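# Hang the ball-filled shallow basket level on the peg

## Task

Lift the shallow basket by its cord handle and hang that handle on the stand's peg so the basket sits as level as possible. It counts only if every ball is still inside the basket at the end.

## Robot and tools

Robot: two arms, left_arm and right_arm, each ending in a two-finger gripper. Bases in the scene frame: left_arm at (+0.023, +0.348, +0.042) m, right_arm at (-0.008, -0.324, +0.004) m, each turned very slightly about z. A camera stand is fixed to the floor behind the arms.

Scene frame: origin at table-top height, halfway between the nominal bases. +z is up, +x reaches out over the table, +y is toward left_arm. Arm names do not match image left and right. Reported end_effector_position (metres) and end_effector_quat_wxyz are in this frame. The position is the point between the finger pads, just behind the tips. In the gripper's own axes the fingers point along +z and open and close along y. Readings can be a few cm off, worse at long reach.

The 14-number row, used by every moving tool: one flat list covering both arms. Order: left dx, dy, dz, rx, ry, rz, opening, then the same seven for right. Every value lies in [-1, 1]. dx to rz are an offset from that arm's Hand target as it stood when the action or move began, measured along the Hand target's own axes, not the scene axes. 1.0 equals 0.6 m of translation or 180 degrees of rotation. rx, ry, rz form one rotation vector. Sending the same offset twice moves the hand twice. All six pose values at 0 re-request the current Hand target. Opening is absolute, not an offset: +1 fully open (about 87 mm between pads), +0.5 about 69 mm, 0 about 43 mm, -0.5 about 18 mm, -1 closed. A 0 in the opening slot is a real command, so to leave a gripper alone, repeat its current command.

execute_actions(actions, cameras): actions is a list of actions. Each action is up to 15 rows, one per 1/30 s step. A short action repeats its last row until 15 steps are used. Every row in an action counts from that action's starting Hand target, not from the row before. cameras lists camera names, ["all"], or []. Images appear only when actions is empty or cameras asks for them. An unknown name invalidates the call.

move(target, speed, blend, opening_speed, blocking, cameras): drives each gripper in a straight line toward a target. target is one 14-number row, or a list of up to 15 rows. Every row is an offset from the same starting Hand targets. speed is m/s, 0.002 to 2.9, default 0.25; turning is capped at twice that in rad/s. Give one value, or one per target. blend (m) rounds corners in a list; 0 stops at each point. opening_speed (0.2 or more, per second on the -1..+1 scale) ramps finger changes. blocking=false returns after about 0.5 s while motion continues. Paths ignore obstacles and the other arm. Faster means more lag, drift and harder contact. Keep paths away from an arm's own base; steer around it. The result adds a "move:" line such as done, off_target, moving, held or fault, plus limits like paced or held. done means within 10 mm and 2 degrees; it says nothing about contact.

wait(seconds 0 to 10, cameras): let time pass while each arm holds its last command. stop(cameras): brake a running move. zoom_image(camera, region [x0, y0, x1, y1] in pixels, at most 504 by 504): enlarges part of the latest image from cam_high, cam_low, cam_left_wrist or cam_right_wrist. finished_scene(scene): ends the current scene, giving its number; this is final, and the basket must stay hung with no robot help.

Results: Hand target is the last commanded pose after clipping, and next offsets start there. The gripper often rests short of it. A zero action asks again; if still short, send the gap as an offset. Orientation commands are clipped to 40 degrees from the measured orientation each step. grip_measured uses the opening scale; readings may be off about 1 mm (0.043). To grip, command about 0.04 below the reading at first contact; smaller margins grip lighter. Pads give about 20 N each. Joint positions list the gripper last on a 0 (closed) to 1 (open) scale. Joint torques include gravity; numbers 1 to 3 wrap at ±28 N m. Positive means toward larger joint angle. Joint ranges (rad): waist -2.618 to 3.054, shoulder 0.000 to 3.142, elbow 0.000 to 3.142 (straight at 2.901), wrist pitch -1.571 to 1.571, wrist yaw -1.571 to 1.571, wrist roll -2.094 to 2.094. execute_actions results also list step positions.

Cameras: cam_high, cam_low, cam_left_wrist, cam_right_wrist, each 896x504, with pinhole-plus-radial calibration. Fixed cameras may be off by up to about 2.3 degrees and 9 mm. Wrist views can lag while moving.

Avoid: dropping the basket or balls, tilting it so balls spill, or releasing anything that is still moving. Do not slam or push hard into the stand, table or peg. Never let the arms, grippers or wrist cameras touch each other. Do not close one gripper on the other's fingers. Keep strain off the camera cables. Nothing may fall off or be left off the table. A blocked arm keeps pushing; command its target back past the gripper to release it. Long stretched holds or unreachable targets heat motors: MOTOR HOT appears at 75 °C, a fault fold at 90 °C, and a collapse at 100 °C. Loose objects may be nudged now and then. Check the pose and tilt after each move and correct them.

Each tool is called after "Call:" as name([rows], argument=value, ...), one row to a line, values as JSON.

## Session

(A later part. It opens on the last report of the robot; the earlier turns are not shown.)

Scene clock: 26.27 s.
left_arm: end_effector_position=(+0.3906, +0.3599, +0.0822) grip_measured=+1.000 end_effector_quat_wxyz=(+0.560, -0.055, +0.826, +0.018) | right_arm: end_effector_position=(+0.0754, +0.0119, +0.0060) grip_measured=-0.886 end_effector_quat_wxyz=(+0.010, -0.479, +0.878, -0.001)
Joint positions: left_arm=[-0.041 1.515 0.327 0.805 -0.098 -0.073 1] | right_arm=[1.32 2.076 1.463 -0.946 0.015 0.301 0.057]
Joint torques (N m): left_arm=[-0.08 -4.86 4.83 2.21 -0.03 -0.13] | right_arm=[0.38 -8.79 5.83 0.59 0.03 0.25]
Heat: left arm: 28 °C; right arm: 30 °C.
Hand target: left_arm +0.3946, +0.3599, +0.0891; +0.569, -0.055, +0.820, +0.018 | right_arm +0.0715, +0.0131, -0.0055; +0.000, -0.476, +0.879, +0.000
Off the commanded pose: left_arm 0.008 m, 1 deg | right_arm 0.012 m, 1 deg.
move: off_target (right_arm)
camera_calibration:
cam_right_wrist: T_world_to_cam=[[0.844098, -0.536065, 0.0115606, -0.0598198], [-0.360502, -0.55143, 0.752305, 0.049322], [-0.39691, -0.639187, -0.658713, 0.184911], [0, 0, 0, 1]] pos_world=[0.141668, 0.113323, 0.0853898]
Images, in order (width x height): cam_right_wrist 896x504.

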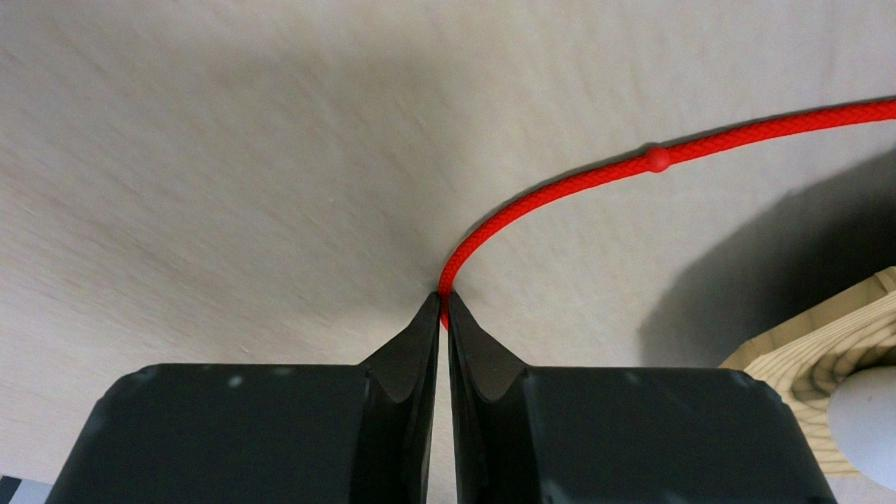

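Gripped now (-0.886). Lift and move over the basket.

Call:
move([
  [0,0,0,0,0,0,1,0,0,-0.08,0,0,0,-1],
  [0,0,0,0,0,0,1,0.024,-0.262,-0.285,0,0,0,-1],
], cameras=["all"], speed=0.12, blend=[0.02,0])

Call:
zoom_image(camera="cam_low", region=[300, 100, 550, 330])

Scene clock: 29.20 s.
left_arm: end_effector_position=(+0.3906, +0.3599, +0.0822) grip_measured=+1.000 end_effector_quat_wxyz=(+0.560, -0.055, +0.826, +0.018) | right_arm: end_effector_position=(+0.1958, -0.0859, +0.1532) grip_measured=-0.886 end_effector_quat_wxyz=(-0.013, -0.473, +0.881, -0.014)
Joint positions: left_arm=[-0.041 1.515 0.327 0.805 -0.098 -0.073 1] | right_arm=[0.906 1.934 1.842 -1.514 0.015 -0.101 0.057]
Joint torques (N m): left_arm=[-0.14 -4.92 5 2.19 -0.02 -0.15] | right_arm=[-0.16 -12.7 8.85 0.17 0.01 0.09]
Heat: left arm: 28 °C; right arm: 32 °C.
Hand target: left_arm +0.3946, +0.3599, +0.0891; +0.569, -0.055, +0.820, +0.018 | right_arm +0.1951, -0.0847, +0.1657; +0.000, -0.476, +0.879, +0.000
Off the commanded pose: left_arm 0.008 m, 1 deg | right_arm 0.013 m, 2 deg.
move: off_target (right_arm)
camera_calibration:
cam_right_wrist: T_world_to_cam=[[0.837424, -0.546424, 0.011924, -0.215131], [-0.345863, -0.512908, 0.785687, -0.0767814], [-0.423203, -0.662077, -0.618509, 0.264169], [0, 0, 0, 1]] pos_world=[0.265397, 0.0179657, 0.226282]

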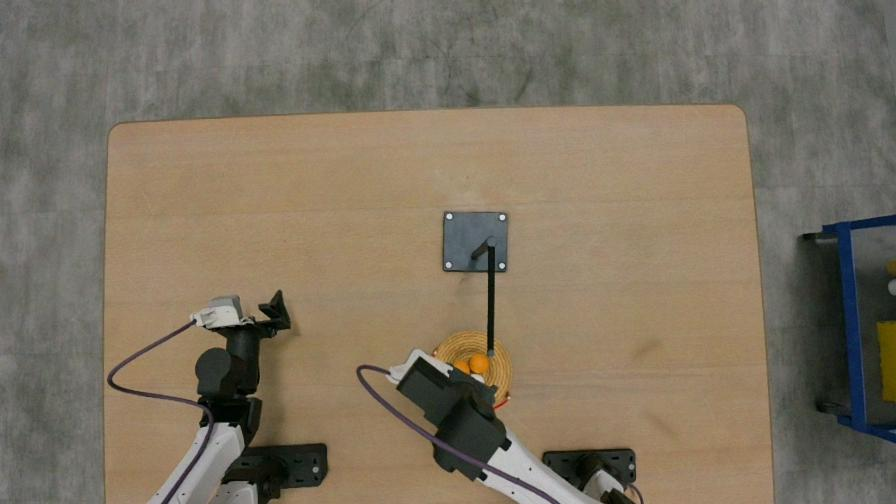

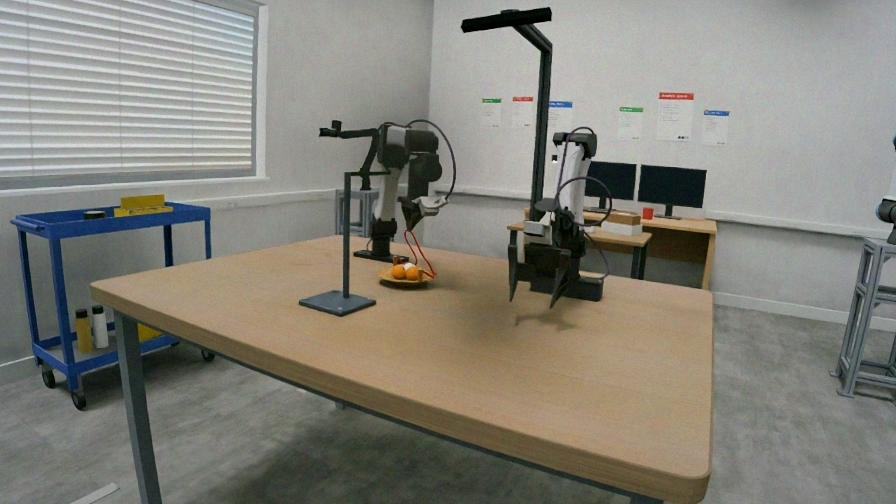

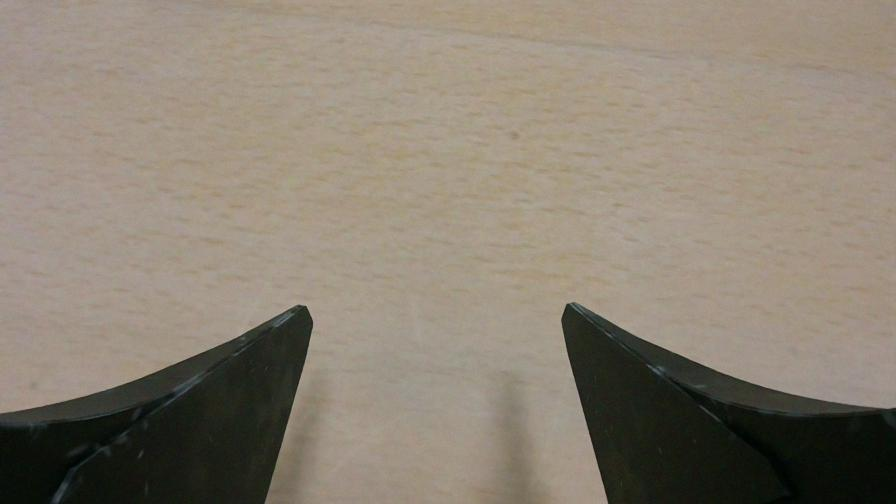

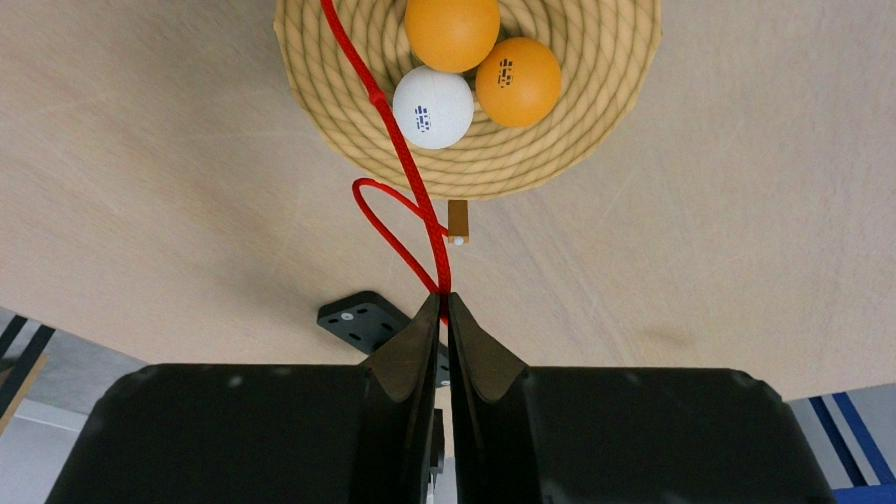

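Scaled by 2.016 from the camera's 896x504 image, which has a finer 1280x720 frame.

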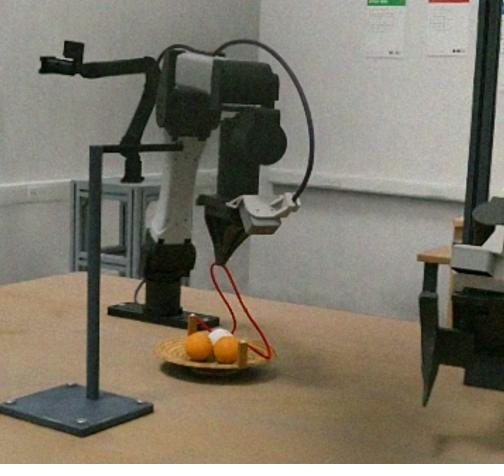

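Call:
move(target=[0,0,0,0,0,0,1,-0.0113,-0.0145,-0.075,0,0,0,-1], cameras=["cam_low","cam_right_wrist"], speed=0.06)

Call:
zoom_image(camera="cam_low", region=[300, 100, 550, 330])

Scene clock: 30.73 s.
left_arm: end_effector_position=(+0.3906, +0.3599, +0.0822) grip_measured=+1.000 end_effector_quat_wxyz=(+0.560, -0.055, +0.826, +0.018) | right_arm: end_effector_position=(+0.2069, -0.0816, +0.1959) grip_measured=-0.886 end_effector_quat_wxyz=(+0.041, -0.476, +0.879, +0.008)
Joint positions: left_arm=[-0.041 1.515 0.327 0.805 -0.098 -0.073 1] | right_arm=[0.891 1.9 1.987 -1.575 0.015 -0.123 0.057]
Joint torques (N m): left_arm=[-0.2 -4.92 5 2.21 -0.02 -0.12] | right_arm=[-0.64 -12.97 8.47 0.37 0.03 0.07]
Heat: left arm: 28 °C; right arm: 32 °C.
Hand target: left_arm +0.3946, +0.3599, +0.0891; +0.569, -0.055, +0.820, +0.018 | right_arm +0.2061, -0.0837, +0.2106; +0.000, -0.476, +0.879, +0.000
Off the commanded pose: left_arm 0.008 m, 1 deg | right_arm 0.015 m, 5 deg.
joint sent to its limit (right arm) — joint 4 (wrist pitch), lower limit. The joint targets are off in orientation, not in position.
move: off_target (right_arm)
camera_calibration:
cam_right_wrist: T_world_to_cam=[[0.839772, -0.542304, 0.0262624, -0.225566], [-0.398527, -0.582837, 0.70815, -0.0838463], [-0.368726, -0.605151, -0.705573, 0.308578], [0, 0, 0, 1]] pos_world=[0.26979, 0.0155423, 0.283024]
Images, in order (width x height): cam_low 896x504, cam_right_wrist 896x504.

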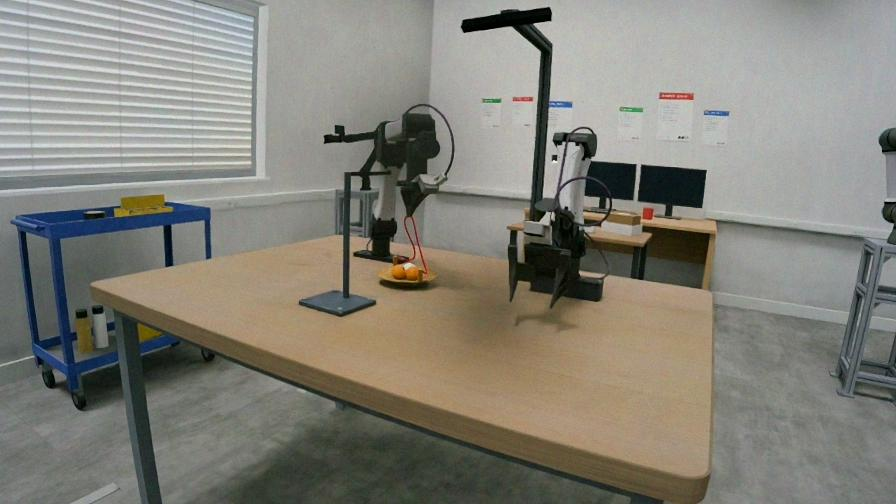

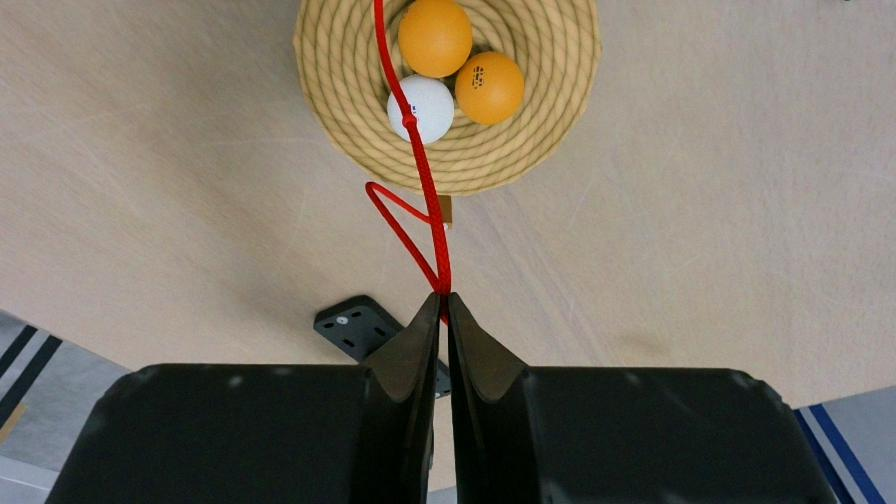

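Scaled by 2.016 from the camera's 896x504 image, which has a finer 1280x720 frame.

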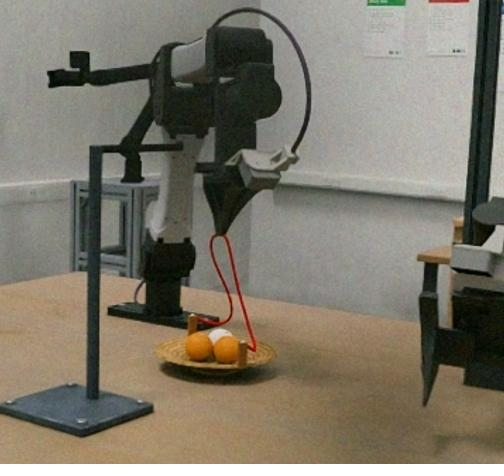

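Call:
move([
  [0,0,0,0,0,0,1,0.0113,0.0145,0.075,0,0,0,-1],
  [0,0,0,0,0,0,1,-0.013,0.276,0.25,0,0,0,-1],
  [0,0,0,0,0,0,1,-0.013,0.276,0.355,0,0,0,-0.3],
], cameras=["cam_right_wrist"], speed=0.12, blend=[0.02,0.02,0])

Scene clock: 34.87 s.
left_arm: end_effector_position=(+0.3906, +0.3599, +0.0822) grip_measured=+1.000 end_effector_quat_wxyz=(+0.560, -0.055, +0.826, +0.018) | right_arm: end_effector_position=(+0.0747, +0.0089, +0.0061) grip_measured=-0.300 end_effector_quat_wxyz=(+0.003, -0.478, +0.879, -0.005)
Joint positions: left_arm=[-0.041 1.515 0.327 0.805 -0.098 -0.073 1] | right_arm=[1.318 2.079 1.465 -0.96 0.011 0.302 0.35]
Joint torques (N m): left_arm=[-0.17 -4.89 4.9 2.18 -0.06 -0.16] | right_arm=[0.51 -9.37 6.26 0.6 0.07 0.23]
Heat: left arm: 29 °C; right arm: 33 °C.
Hand target: left_arm +0.3946, +0.3599, +0.0891; +0.569, -0.055, +0.820, +0.018 | right_arm +0.0719, +0.0129, -0.0026; +0.000, -0.476, +0.879, -0.001
Off the commanded pose: left_arm 0.008 m, 1 deg | right_arm 0.010 m, 1 deg.
move: done; target 3's new opening was sent with right_arm's hand 0.011 m and 1 deg from that target
camera_calibration:
cam_right_wrist: T_world_to_cam=[[0.842388, -0.53874, 0.0118569, -0.0606333], [-0.356227, -0.540226, 0.762403, 0.0467749], [-0.404332, -0.646463, -0.646994, 0.183357], [0, 0, 0, 1]] pos_world=[0.141876, 0.111137, 0.0836883]
Images, in order (width x height): cam_right_wrist 896x504.

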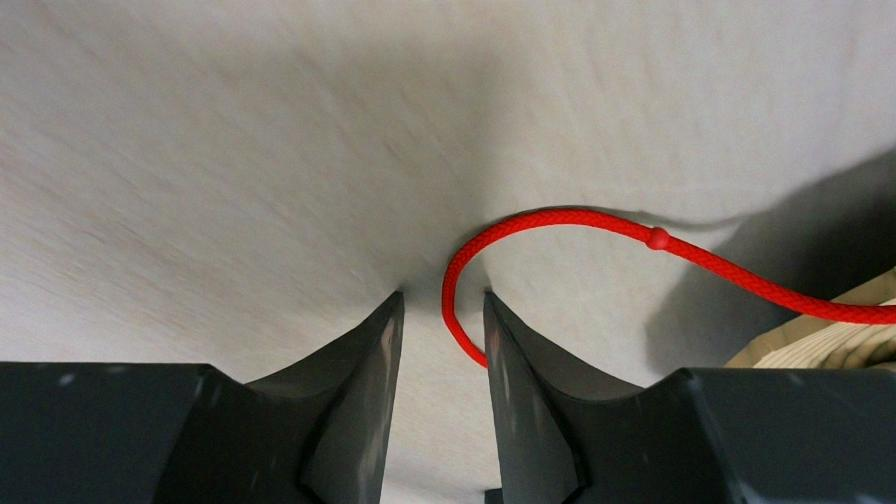

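Call:
move([
  [0,0,0,0,0,0,1,0,0,-0.04,0,0,0,-0.3],
  [0,0,0,0,0,0,1,0.033,-0.008,-0.04,0,0,0,0],
], cameras=["cam_right_wrist"], speed=0.08)

Scene clock: 37.20 s.
left_arm: end_effector_position=(+0.3906, +0.3599, +0.0822) grip_measured=+1.000 end_effector_quat_wxyz=(+0.560, -0.055, +0.826, +0.018) | right_arm: end_effector_position=(+0.0679, -0.0115, +0.0102) grip_measured=+0.000 end_effector_quat_wxyz=(-0.011, -0.478, +0.878, -0.020)
Joint positions: left_arm=[-0.041 1.515 0.327 0.805 -0.098 -0.073 1] | right_arm=[1.321 2.037 1.41 -0.988 0.011 0.303 0.5]
Joint torques (N m): left_arm=[-0.13 -4.86 4.72 2.2 -0.05 -0.15] | right_arm=[0.65 -14.87 5.96 0.32 0.07 0.26]
Heat: left arm: 29 °C; right arm: 34 °C.
Hand target: left_arm +0.3946, +0.3599, +0.0891; +0.569, -0.055, +0.820, +0.018 | right_arm +0.0650, -0.0061, +0.0215; +0.000, -0.476, +0.879, -0.001
Off the commanded pose: left_arm 0.008 m, 1 deg | right_arm 0.013 m, 3 deg.
move: off_target (right_arm); target 2's new opening was sent with right_arm's hand 0.013 m and 3 deg from that target
camera_calibration:
cam_right_wrist: T_world_to_cam=[[0.843375, -0.536789, 0.023982, -0.0661609], [-0.346788, -0.509677, 0.78738, 0.0296998], [-0.410434, -0.672374, -0.616001, 0.169811], [0, 0, 0, 1]] pos_world=[0.135794, 0.0937995, 0.0828057]
Images, in order (width x height): cam_right_wrist 896x504.

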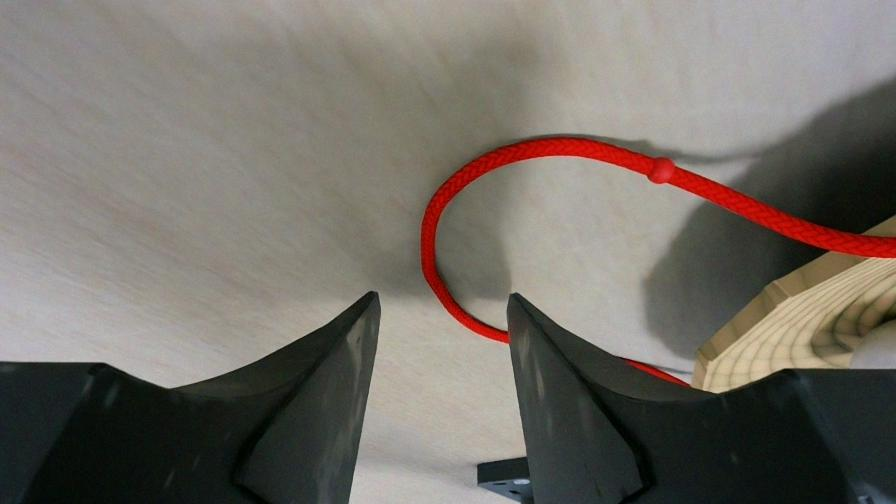

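Call:
move(target=[0,0,0,0,0,0,1,0.003,-0.004,0.042,0,0,0,0], cameras=["cam_right_wrist"], speed=0.05)

Scene clock: 38.43 s.
left_arm: end_effector_position=(+0.3906, +0.3599, +0.0822) grip_measured=+1.000 end_effector_quat_wxyz=(+0.560, -0.055, +0.826, +0.018) | right_arm: end_effector_position=(+0.0674, -0.0125, +0.0052) grip_measured=+0.000 end_effector_quat_wxyz=(-0.004, -0.478, +0.878, -0.011)
Joint positions: left_arm=[-0.041 1.515 0.327 0.805 -0.098 -0.073 1] | right_arm=[1.321 2.019 1.367 -0.94 0.01 0.303 0.5]
Joint torques (N m): left_arm=[-0.18 -4.93 4.83 2.22 -0.04 -0.16] | right_arm=[0.2 -10.3 3.78 0.84 0.09 0.21]
Heat: left arm: 29 °C; right arm: 34 °C.
Hand target: left_arm +0.3946, +0.3599, +0.0891; +0.569, -0.055, +0.820, +0.018 | right_arm +0.0661, -0.0089, -0.0036; +0.000, -0.476, +0.879, -0.001
Off the commanded pose: left_arm 0.008 m, 1 deg | right_arm 0.010 m, 1 deg.
move: done
camera_calibration:
cam_right_wrist: T_world_to_cam=[[0.843247, -0.537278, 0.0163131, -0.0661588], [-0.350652, -0.526833, 0.774267, 0.0330388], [-0.407402, -0.658619, -0.632648, 0.165963], [0, 0, 0, 1]] pos_world=[0.134987, 0.0911664, 0.0804943]
Images, in order (width x height): cam_right_wrist 896x504.

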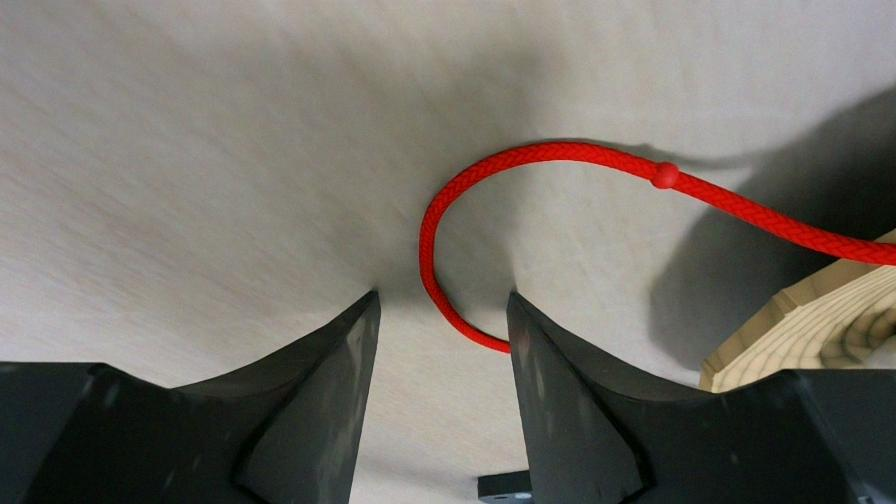

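Call:
move([
  [0,0,0,0,0,0,1,0,0,-0.003,0,0,0,-1],
  [0,0,0,0,0,0,1,0,0,-0.08,0,0,0,-1],
  [0,0,0,0,0,0,1,-0.0215,-0.2625,-0.285,0,0,0,-1],
  [0,0,0,0,0,0,1,-0.0215,-0.2625,-0.348,0,0,0,-1],
], cameras=["cam_low","cam_right_wrist"], speed=[0.12,0.12,0.12,0.05], blend=[0,0.02,0.02,0])

Call:
zoom_image(camera="cam_low", region=[300, 100, 550, 330])

Scene clock: 42.43 s.
left_arm: end_effector_position=(+0.3906, +0.3599, +0.0822) grip_measured=+1.000 end_effector_quat_wxyz=(+0.560, -0.055, +0.826, +0.018) | right_arm: end_effector_position=(+0.2059, -0.0821, +0.1860) grip_measured=-0.884 end_effector_quat_wxyz=(+0.023, -0.474, +0.880, +0.004)
Joint positions: left_arm=[-0.041 1.515 0.327 0.805 -0.098 -0.073 1] | right_arm=[0.889 1.922 1.972 -1.575 0.01 -0.121 0.058]
Joint torques (N m): left_arm=[-0.12 -4.9 4.9 2.18 -0.03 -0.18] | right_arm=[-0.29 -14.3 8.79 0.32 0.08 0.05]
Heat: left arm: 29 °C; right arm: 35 °C.
Hand target: left_arm +0.3946, +0.3599, +0.0891; +0.569, -0.055, +0.820, +0.018 | right_arm +0.2048, -0.0841, +0.2053; +0.000, -0.476, +0.879, -0.001
Off the commanded pose: left_arm 0.008 m, 1 deg | right_arm 0.019 m, 3 deg.
joint sent to its limit (right arm) — joint 4 (wrist pitch), lower limit. The joint targets are off in orientation, not in position.
move: off_target (right_arm); blend cut to 0.0189 m at target 3
camera_calibration:
cam_right_wrist: T_world_to_cam=[[0.838218, -0.545097, 0.0161156, -0.222736], [-0.380551, -0.563511, 0.733237, -0.0843305], [-0.390604, -0.620746, -0.679782, 0.299328], [0, 0, 0, 1]] pos_world=[0.271528, 0.0168729, 0.268902]
Images, in order (width x height): cam_low 896x504, cam_right_wrist 896x504.

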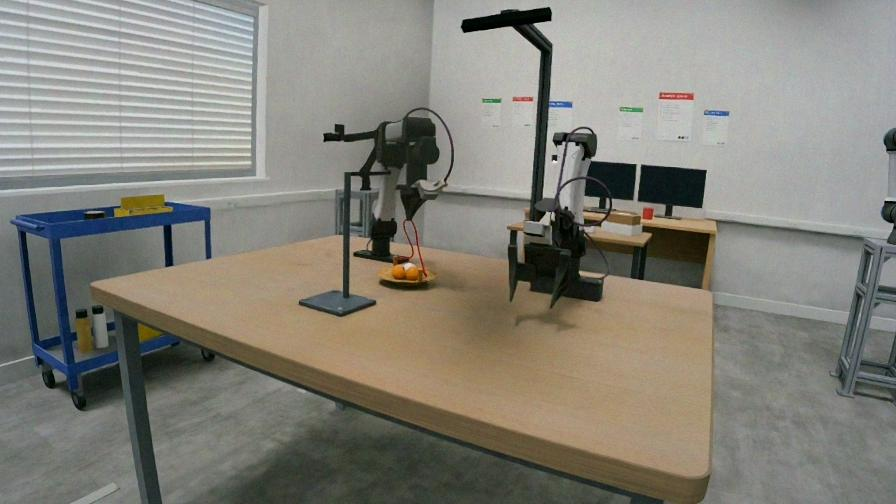

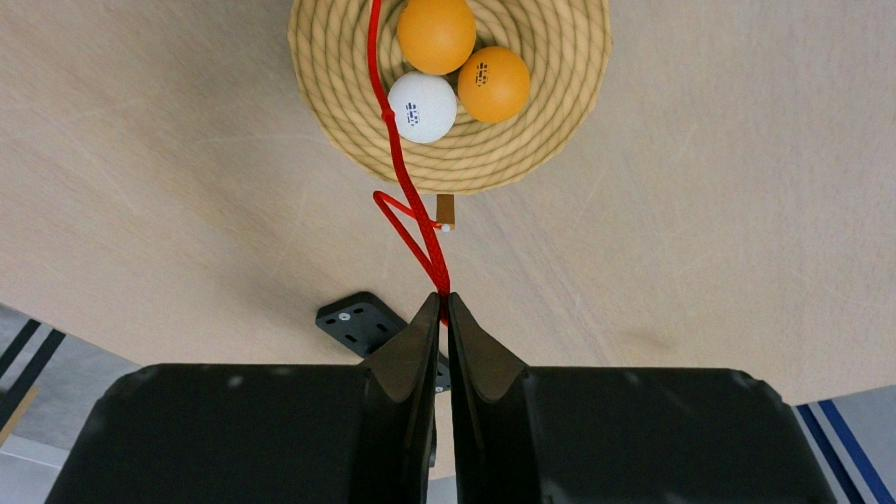

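Scaled by 2.016 from the camera's 896x504 image, which has a finer 1280x720 frame.

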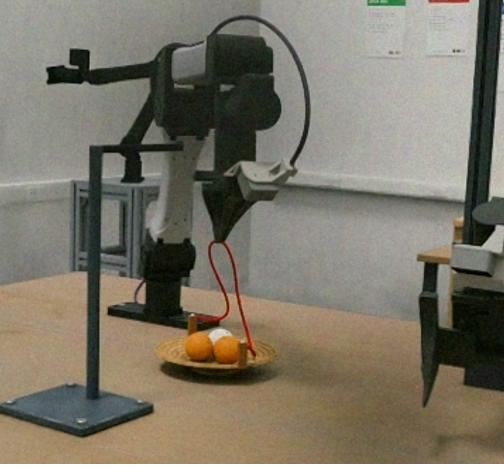

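Call:
move(target=[0,0,0,0,0,0,1,0,0,-0.04,0,0,0,-1], cameras=["cam_low","cam_right_wrist"], speed=0.04)

Call:
zoom_image(camera="cam_low", region=[340, 170, 480, 310])

Scene clock: 44.13 s.
left_arm: end_effector_position=(+0.3906, +0.3599, +0.0822) grip_measured=+1.000 end_effector_quat_wxyz=(+0.560, -0.055, +0.826, +0.018) | right_arm: end_effector_position=(+0.2063, -0.0817, +0.2128) grip_measured=-0.884 end_effector_quat_wxyz=(+0.068, -0.473, +0.878, +0.022)
Joint positions: left_arm=[-0.041 1.515 0.327 0.805 -0.098 -0.073 1] | right_arm=[0.889 1.86 2.008 -1.576 0.01 -0.121 0.058]
Joint torques (N m): left_arm=[-0.18 -4.93 4.81 2.21 -0.05 -0.12] | right_arm=[-0.21 -12.85 8.64 0.5 0.1 0.06]
Heat: left arm: 29 °C; right arm: 36 °C.
Hand target: left_arm +0.3946, +0.3599, +0.0891; +0.569, -0.055, +0.820, +0.018 | right_arm +0.2048, -0.0841, +0.2293; +0.000, -0.476, +0.879, -0.001
Off the commanded pose: left_arm 0.008 m, 1 deg | right_arm 0.017 m, 8 deg.
joint sent to its limit (right arm) — joint 4 (wrist pitch), lower limit. The joint targets are off in orientation, not in position.
move: off_target (right_arm)
camera_calibration:
cam_right_wrist: T_world_to_cam=[[0.837049, -0.5464, 0.0282224, -0.225792], [-0.424111, -0.615393, 0.664396, -0.0841016], [-0.345658, -0.568101, -0.746848, 0.327212], [0, 0, 0, 1]] pos_world=[0.266434, 0.0107615, 0.306627]
Images, in order (width x height): cam_low 896x504, cam_right_wrist 896x504.

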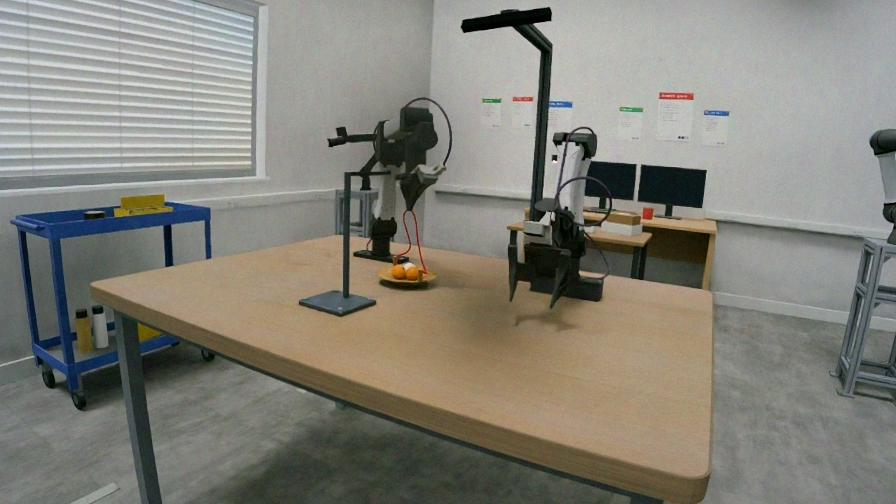

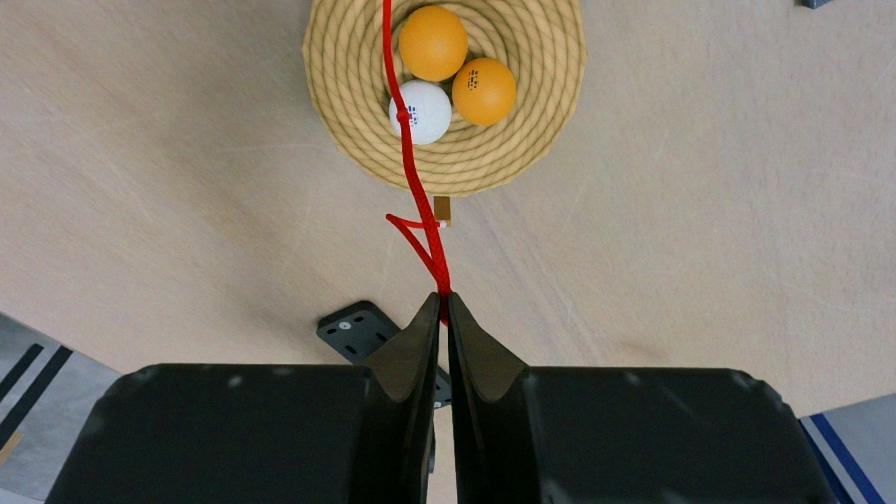

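Scaled by 3.600 from the camera's 896x504 image, which has a finer 1280x720 frame.

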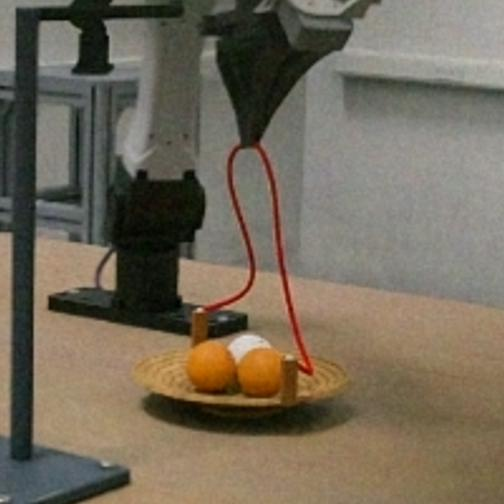

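Call:
move(target=[0,0,0,0,0,0,1,0,0,-0.03,0,0,0,-1], cameras=["cam_low"], speed=0.04)

Call:
zoom_image(camera="cam_low", region=[340, 170, 480, 310])

Scene clock: 46.87 s.
left_arm: end_effector_position=(+0.3906, +0.3599, +0.0822) grip_measured=+1.000 end_effector_quat_wxyz=(+0.560, -0.055, +0.826, +0.018) | right_arm: end_effector_position=(+0.2069, -0.0810, +0.2305) grip_measured=-0.884 end_effector_quat_wxyz=(+0.099, -0.472, +0.876, +0.033)
Joint positions: left_arm=[-0.041 1.515 0.327 0.805 -0.098 -0.073 1] | right_arm=[0.889 1.825 2.039 -1.576 0.01 -0.121 0.058]
Joint torques (N m): left_arm=[-0.1 -4.85 4.83 2.19 -0.03 -0.14] | right_arm=[-0.13 -12.45 8.62 0.62 0.11 0.06]
Heat: left arm: 29 °C; right arm: 36 °C.
Hand target: left_arm +0.3946, +0.3599, +0.0891; +0.569, -0.055, +0.820, +0.018 | right_arm +0.2048, -0.0840, +0.2473; +0.000, -0.476, +0.879, -0.001
Off the commanded pose: left_arm 0.008 m, 1 deg | right_arm 0.017 m, 12 deg.
joint sent to its limit (right arm) — joint 4 (wrist pitch), lower limit. The joint targets are off in orientation, not in position.
move: off_target (right_arm)
Images, in order (width x height): cam_low 896x504.

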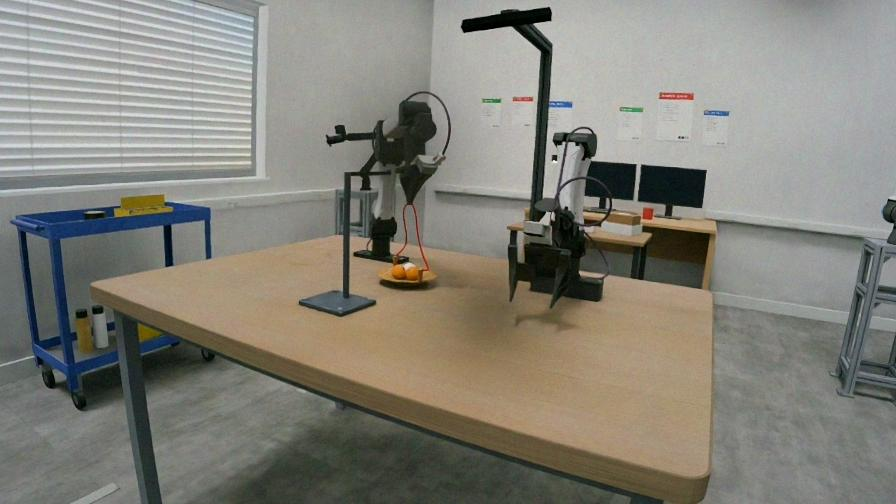

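Scaled by 3.600 from the camera's 896x504 image, which has a finer 1280x720 frame.

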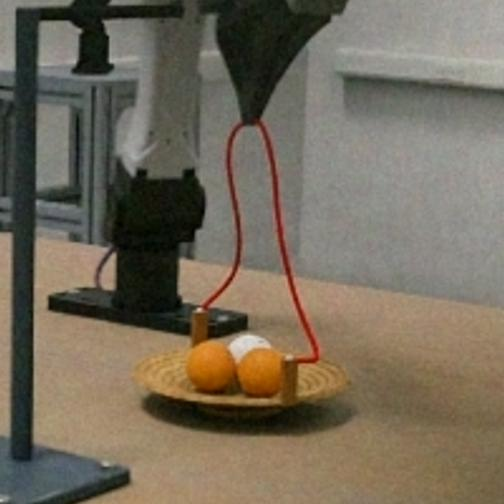

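Call:
move(target=[0,0,0,0,0,0,1,0,0,-0.03,0,0,0,-1], cameras=["cam_low"], speed=0.04)

Call:
zoom_image(camera="cam_low", region=[340, 170, 480, 310])

Scene clock: 50.40 s.
left_arm: end_effector_position=(+0.3906, +0.3599, +0.0822) grip_measured=+1.000 end_effector_quat_wxyz=(+0.560, -0.055, +0.826, +0.018) | right_arm: end_effector_position=(+0.2071, -0.0807, +0.2482) grip_measured=-0.885 end_effector_quat_wxyz=(+0.128, -0.470, +0.872, +0.045)
Joint positions: left_arm=[-0.041 1.515 0.327 0.805 -0.098 -0.073 1] | right_arm=[0.889 1.794 2.073 -1.578 0.01 -0.121 0.058]
Joint torques (N m): left_arm=[-0.1 -4.83 4.81 2.18 -0.03 -0.16] | right_arm=[-0.08 -12.07 8.61 0.75 0.12 0.06]
Heat: left arm: 30 °C; right arm: 36 °C.
Hand target: left_arm +0.3946, +0.3599, +0.0891; +0.569, -0.055, +0.820, +0.018 | right_arm +0.2048, -0.0840, +0.2653; +0.000, -0.476, +0.879, -0.001
Off the commanded pose: left_arm 0.008 m, 1 deg | right_arm 0.018 m, 16 deg.
joint sent to its limit (right arm) — joint 4 (wrist pitch), lower limit. The joint targets are off in orientation, not in position.
move: off_target (right_arm)
Images, in order (width x height): cam_low 896x504.

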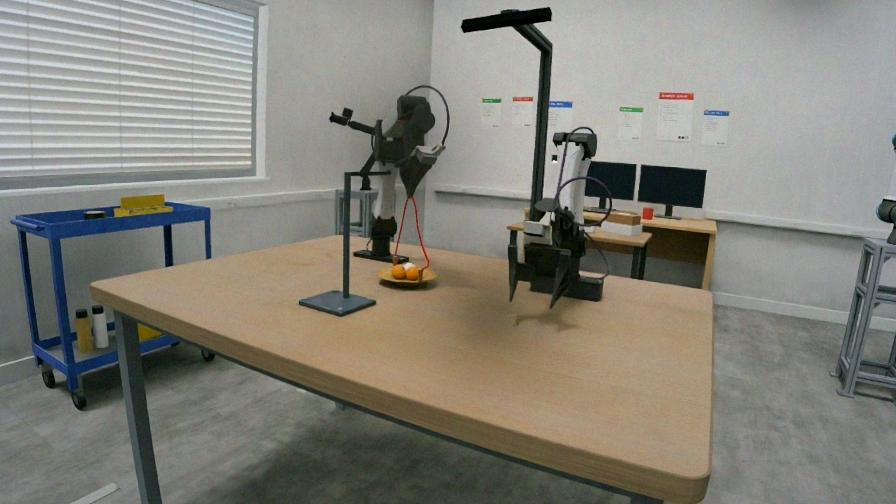

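Scaled by 3.600 from the camera's 896x504 image, which has a finer 1280x720 frame.

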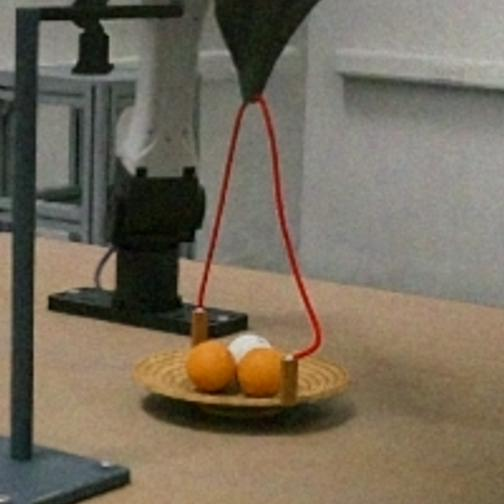

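Call:
move([
  [0,0,0,0,0,0,1,0,0,0.16,0,0,0,-1],
  [0,0,0,0,0,0,1,0.021,0.262,0.35,0,0,0,-1],
  [0,0,0,0,0,0,1,0.021,0.262,0.446,0,0,0,-0.5],
  [0,0,0,0,0,0,1,0.0,0.263,0.42,0,0,0,-0.5],
  [0,0,0,0,0,0,1,0.002,0.263,0.446,0,0,0,-0.5],
], cameras=["cam_right_wrist"], speed=0.12, blend=[0.02,0.02,0,0,0])

Scene clock: 56.50 s.
left_arm: end_effector_position=(+0.3906, +0.3599, +0.0822) grip_measured=+1.000 end_effector_quat_wxyz=(+0.560, -0.055, +0.826, +0.018) | right_arm: end_effector_position=(+0.0718, +0.0019, +0.0094) grip_measured=-0.500 end_effector_quat_wxyz=(+0.007, -0.478, +0.878, +0.004)
Joint positions: left_arm=[-0.041 1.515 0.327 0.805 -0.098 -0.073 1] | right_arm=[1.317 2.031 1.409 -0.933 0.004 0.301 0.25]
Joint torques (N m): left_arm=[-0.16 -4.92 4.86 2.14 -0.01 -0.14] | right_arm=[-0.27 -8.29 5.59 0.6 0.14 0.15]
Heat: left arm: 30 °C; right arm: 36 °C.
Hand target: left_arm +0.3946, +0.3599, +0.0891; +0.569, -0.055, +0.820, +0.018 | right_arm +0.0722, +0.0010, -0.0025; +0.000, -0.476, +0.879, +0.000
Off the commanded pose: left_arm 0.008 m, 1 deg | right_arm 0.012 m, 1 deg.
move: off_target (right_arm)
camera_calibration:
cam_right_wrist: T_world_to_cam=[[0.842624, -0.538502, -0.0000252938, -0.0618803], [-0.354726, -0.555095, 0.752356, 0.0394891], [-0.405159, -0.633944, -0.658757, 0.180002], [0, 0, 0, 1]] pos_world=[0.139079, 0.102709, 0.0888664]
Images, in order (width x height): cam_right_wrist 896x504.

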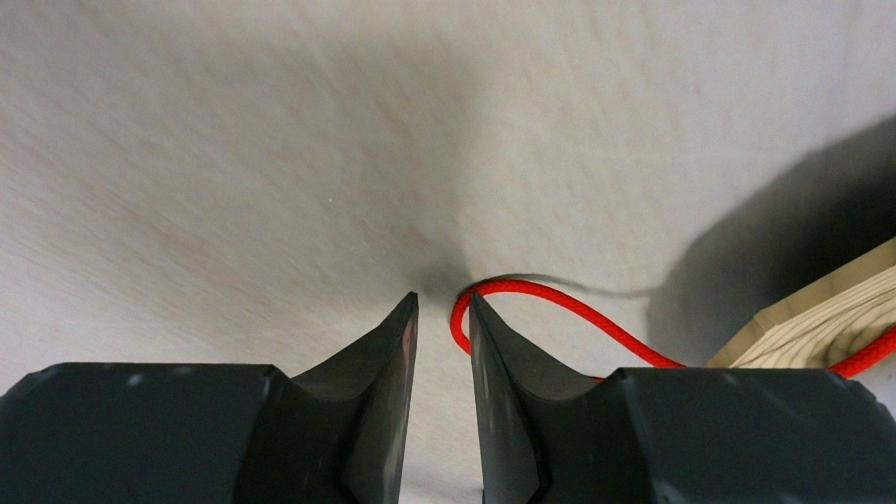

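Call:
move([
  [0,0,0,0,0,0,1,0,0,-0.05,0,0,0,-0.5],
  [0,0,0,0,0,0,1,0.02,0,-0.05,0,0,0,0.2],
], cameras=["cam_right_wrist","cam_high"], speed=0.12)

Scene clock: 58.60 s.
left_arm: end_effector_position=(+0.3906, +0.3599, +0.0822) grip_measured=+1.000 end_effector_quat_wxyz=(+0.560, -0.055, +0.826, +0.018) | right_arm: end_effector_position=(+0.0676, -0.0131, +0.0150) grip_measured=+0.200 end_effector_quat_wxyz=(-0.014, -0.478, +0.878, -0.017)
Joint positions: left_arm=[-0.041 1.515 0.327 0.805 -0.098 -0.073 1] | right_arm=[1.317 2.023 1.41 -1.001 0.004 0.301 0.6]
Joint torques (N m): left_arm=[-0.18 -4.9 4.86 2.2 -0.07 -0.18] | right_arm=[0.62 -15.15 5.94 0.28 0.13 0.25]
Heat: left arm: 30 °C; right arm: 36 °C.
Hand target: left_arm +0.3946, +0.3599, +0.0891; +0.569, -0.055, +0.820, +0.018 | right_arm +0.0656, -0.0091, +0.0275; +0.000, -0.476, +0.879, +0.000
Off the commanded pose: left_arm 0.008 m, 1 deg | right_arm 0.013 m, 2 deg.
move: off_target (right_arm); target 2's new opening was sent with right_arm's hand 0.013 m and 2 deg from that target
camera_calibration:
cam_right_wrist: T_world_to_cam=[[0.842712, -0.538096, 0.016996, -0.0666817], [-0.342507, -0.511509, 0.788065, 0.024722], [-0.415361, -0.669934, -0.615357, 0.171999], [0, 0, 0, 1]] pos_world=[0.136103, 0.0919924, 0.0874915]
Images, in order (width x height): cam_high 896x504, cam_right_wrist 896x504.

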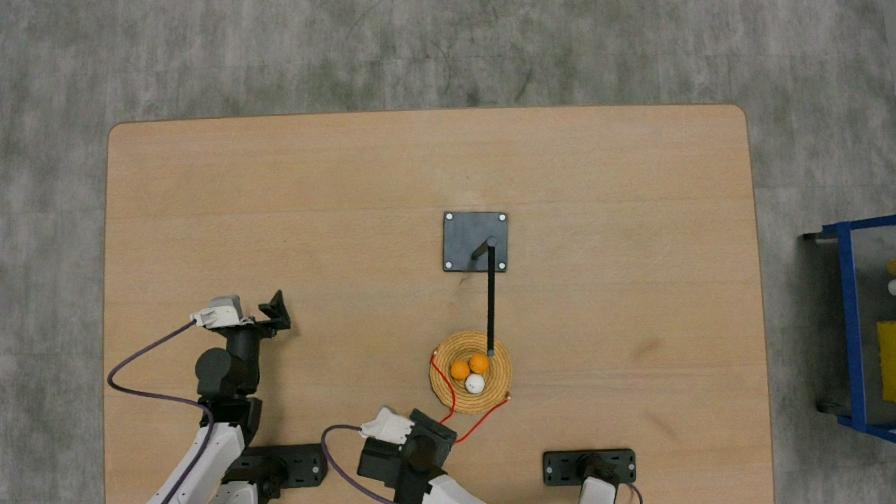

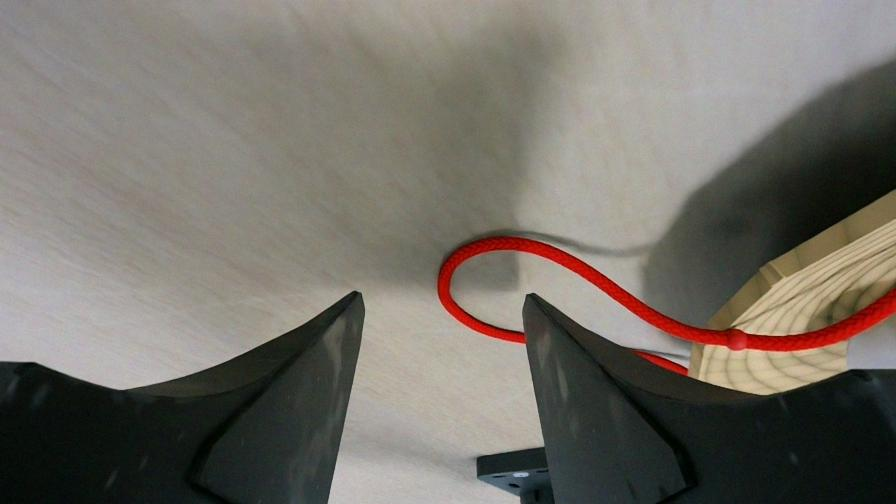

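Call:
move([
  [0,0,0,0,0,0,1,-0.015,0,0,0,0,0,0.2],
  [0,0,0,0,0,0,1,-0.0125,0,0.05,0,0,0,0.2],
], cameras=["cam_right_wrist"], speed=0.05)

Scene clock: 60.63 s.
left_arm: end_effector_position=(+0.3906, +0.3599, +0.0822) grip_measured=+1.000 end_effector_quat_wxyz=(+0.560, -0.055, +0.826, +0.018) | right_arm: end_effector_position=(+0.0703, -0.0035, +0.0066) grip_measured=+0.200 end_effector_quat_wxyz=(+0.004, -0.478, +0.878, +0.001)
Joint positions: left_arm=[-0.041 1.515 0.327 0.805 -0.098 -0.073 1] | right_arm=[1.317 2.023 1.384 -0.925 0.004 0.301 0.6]
Joint torques (N m): left_arm=[-0.14 -4.88 4.83 2.18 -0.03 -0.14] | right_arm=[0.08 -8.8 5.81 0.57 0.14 0.19]
Heat: left arm: 30 °C; right arm: 37 °C.
Hand target: left_arm +0.3946, +0.3599, +0.0891; +0.569, -0.055, +0.820, +0.018 | right_arm +0.0697, -0.0027, -0.0024; +0.000, -0.476, +0.879, +0.000
Off the commanded pose: left_arm 0.008 m, 1 deg | right_arm 0.009 m, 0 deg.
move: done
camera_calibration:
cam_right_wrist: T_world_to_cam=[[0.842615, -0.538511, 0.00249018, -0.0635776], [-0.352914, -0.548703, 0.757876, 0.0379581], [-0.406759, -0.639476, -0.652394, 0.174097], [0, 0, 0, 1]] pos_world=[0.137783, 0.0979213, 0.0849704]
Images, in order (width x height): cam_right_wrist 896x504.

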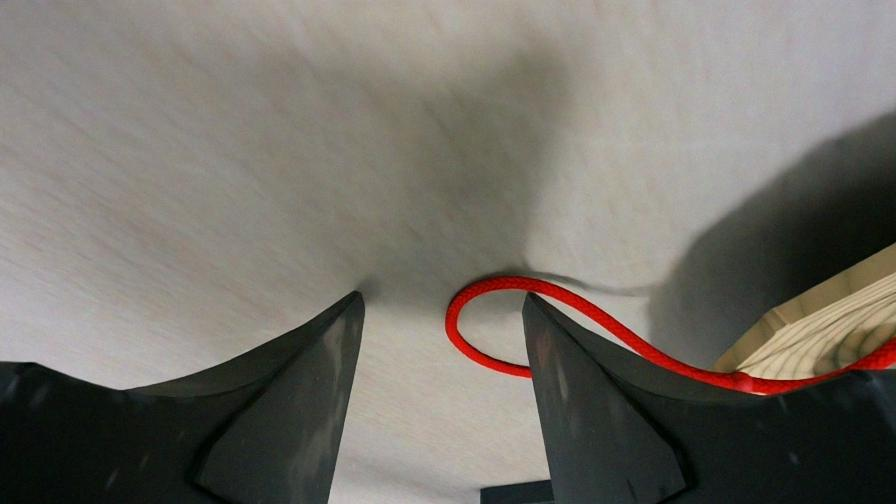

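Call:
move([
  [0,0,0,0,0,0,1,0,0,0,0,0,0,-1],
  [0,0,0,0,0,0,1,-0.012,-0.02,-0.15,0,0,0,-1],
], cameras=["cam_right_wrist"], opening_speed=0.7, speed=0.1)

Scene clock: 64.43 s.
left_arm: end_effector_position=(+0.3906, +0.3599, +0.0822) grip_measured=+1.000 end_effector_quat_wxyz=(+0.560, -0.055, +0.826, +0.018) | right_arm: end_effector_position=(+0.0803, -0.0065, +0.0718) grip_measured=-0.887 end_effector_quat_wxyz=(-0.014, -0.475, +0.880, -0.017)
Joint positions: left_arm=[-0.041 1.515 0.327 0.805 -0.098 -0.073 1] | right_arm=[1.288 2.004 1.616 -1.226 0.004 0.277 0.057]
Joint torques (N m): left_arm=[-0.18 -4.89 4.78 2.2 -0.01 -0.16] | right_arm=[-0.57 -14.35 8.73 0.1 0.14 0.06]
Heat: left arm: 30 °C; right arm: 37 °C.
Hand target: left_arm +0.3946, +0.3599, +0.0891; +0.569, -0.055, +0.820, +0.018 | right_arm +0.0837, -0.0032, +0.0875; +0.000, -0.476, +0.879, +0.000
Off the commanded pose: left_arm 0.008 m, 1 deg | right_arm 0.016 m, 2 deg.
move: off_target (right_arm)
camera_calibration:
cam_right_wrist: T_world_to_cam=[[0.839857, -0.542568, 0.0161254, -0.0746683], [-0.344314, -0.509539, 0.788554, -0.0123282], [-0.419627, -0.667825, -0.614754, 0.216939], [0, 0, 0, 1]] pos_world=[0.149499, 0.0980831, 0.14429]
Images, in order (width x height): cam_right_wrist 896x504.

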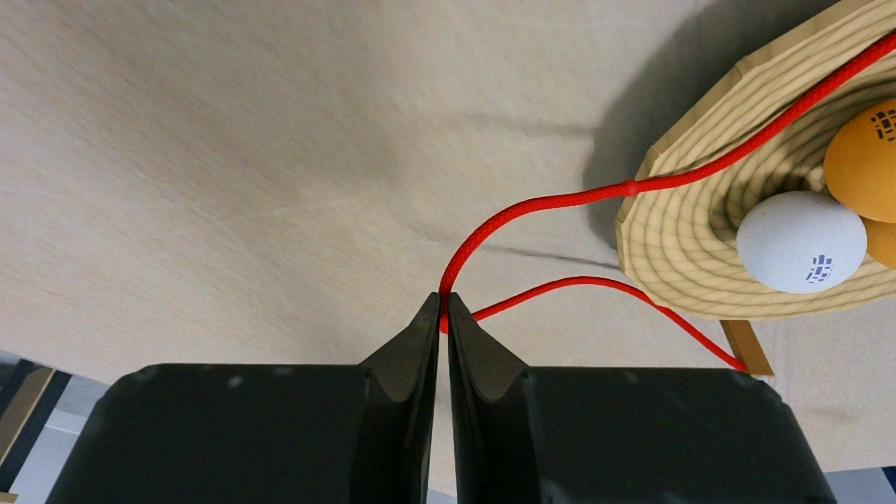

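Call:
move([
  [0,0,0,0,0,0,1,0.0033,-0.2427,-0.22,0,0,0,-1],
  [0,0,0,0,0,0,1,0.0033,-0.2427,-0.296,0,0,0,-1],
], cameras=["cam_low"], speed=[0.12,0.06], blend=[0.01,0])

Call:
zoom_image(camera="cam_low", region=[340, 170, 480, 310])

Scene clock: 67.40 s.
left_arm: end_effector_position=(+0.3906, +0.3599, +0.0822) grip_measured=+1.000 end_effector_quat_wxyz=(+0.560, -0.055, +0.826, +0.018) | right_arm: end_effector_position=(+0.2060, -0.0802, +0.2517) grip_measured=-0.887 end_effector_quat_wxyz=(+0.133, -0.470, +0.871, +0.050)
Joint positions: left_arm=[-0.041 1.515 0.327 0.805 -0.098 -0.073 1] | right_arm=[0.889 1.784 2.075 -1.575 0.004 -0.121 0.057]
Joint torques (N m): left_arm=[-0.12 -5 4.86 2.19 -0.02 -0.13] | right_arm=[-0.16 -11.22 8.23 0.75 0.16 0.06]
Heat: left arm: 30 °C; right arm: 38 °C.
Hand target: left_arm +0.3946, +0.3599, +0.0891; +0.569, -0.055, +0.820, +0.018 | right_arm +0.2043, -0.0844, +0.2653; +0.000, -0.476, +0.879, -0.001
Off the commanded pose: left_arm 0.008 m, 1 deg | right_arm 0.014 m, 16 deg.
joint sent to its limit (right arm) — joint 4 (wrist pitch), lower limit. The joint targets are off in orientation, not in position.
move: off_target (right_arm)
Images, in order (width x height): cam_low 896x504.

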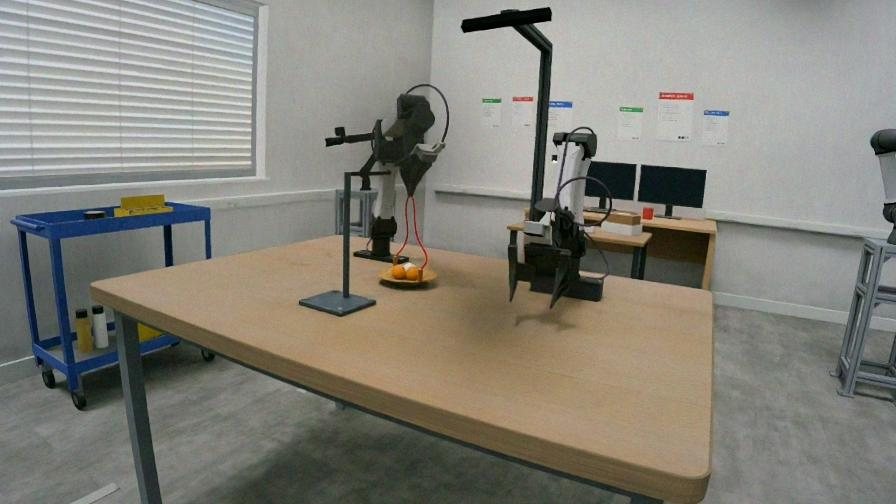

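Scaled by 3.600 from the camera's 896x504 image, which has a finer 1280x720 frame.

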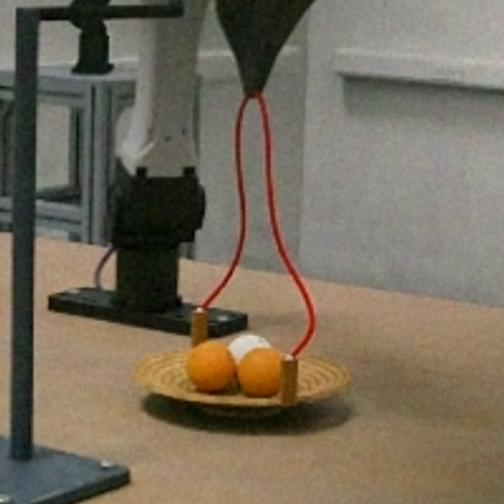

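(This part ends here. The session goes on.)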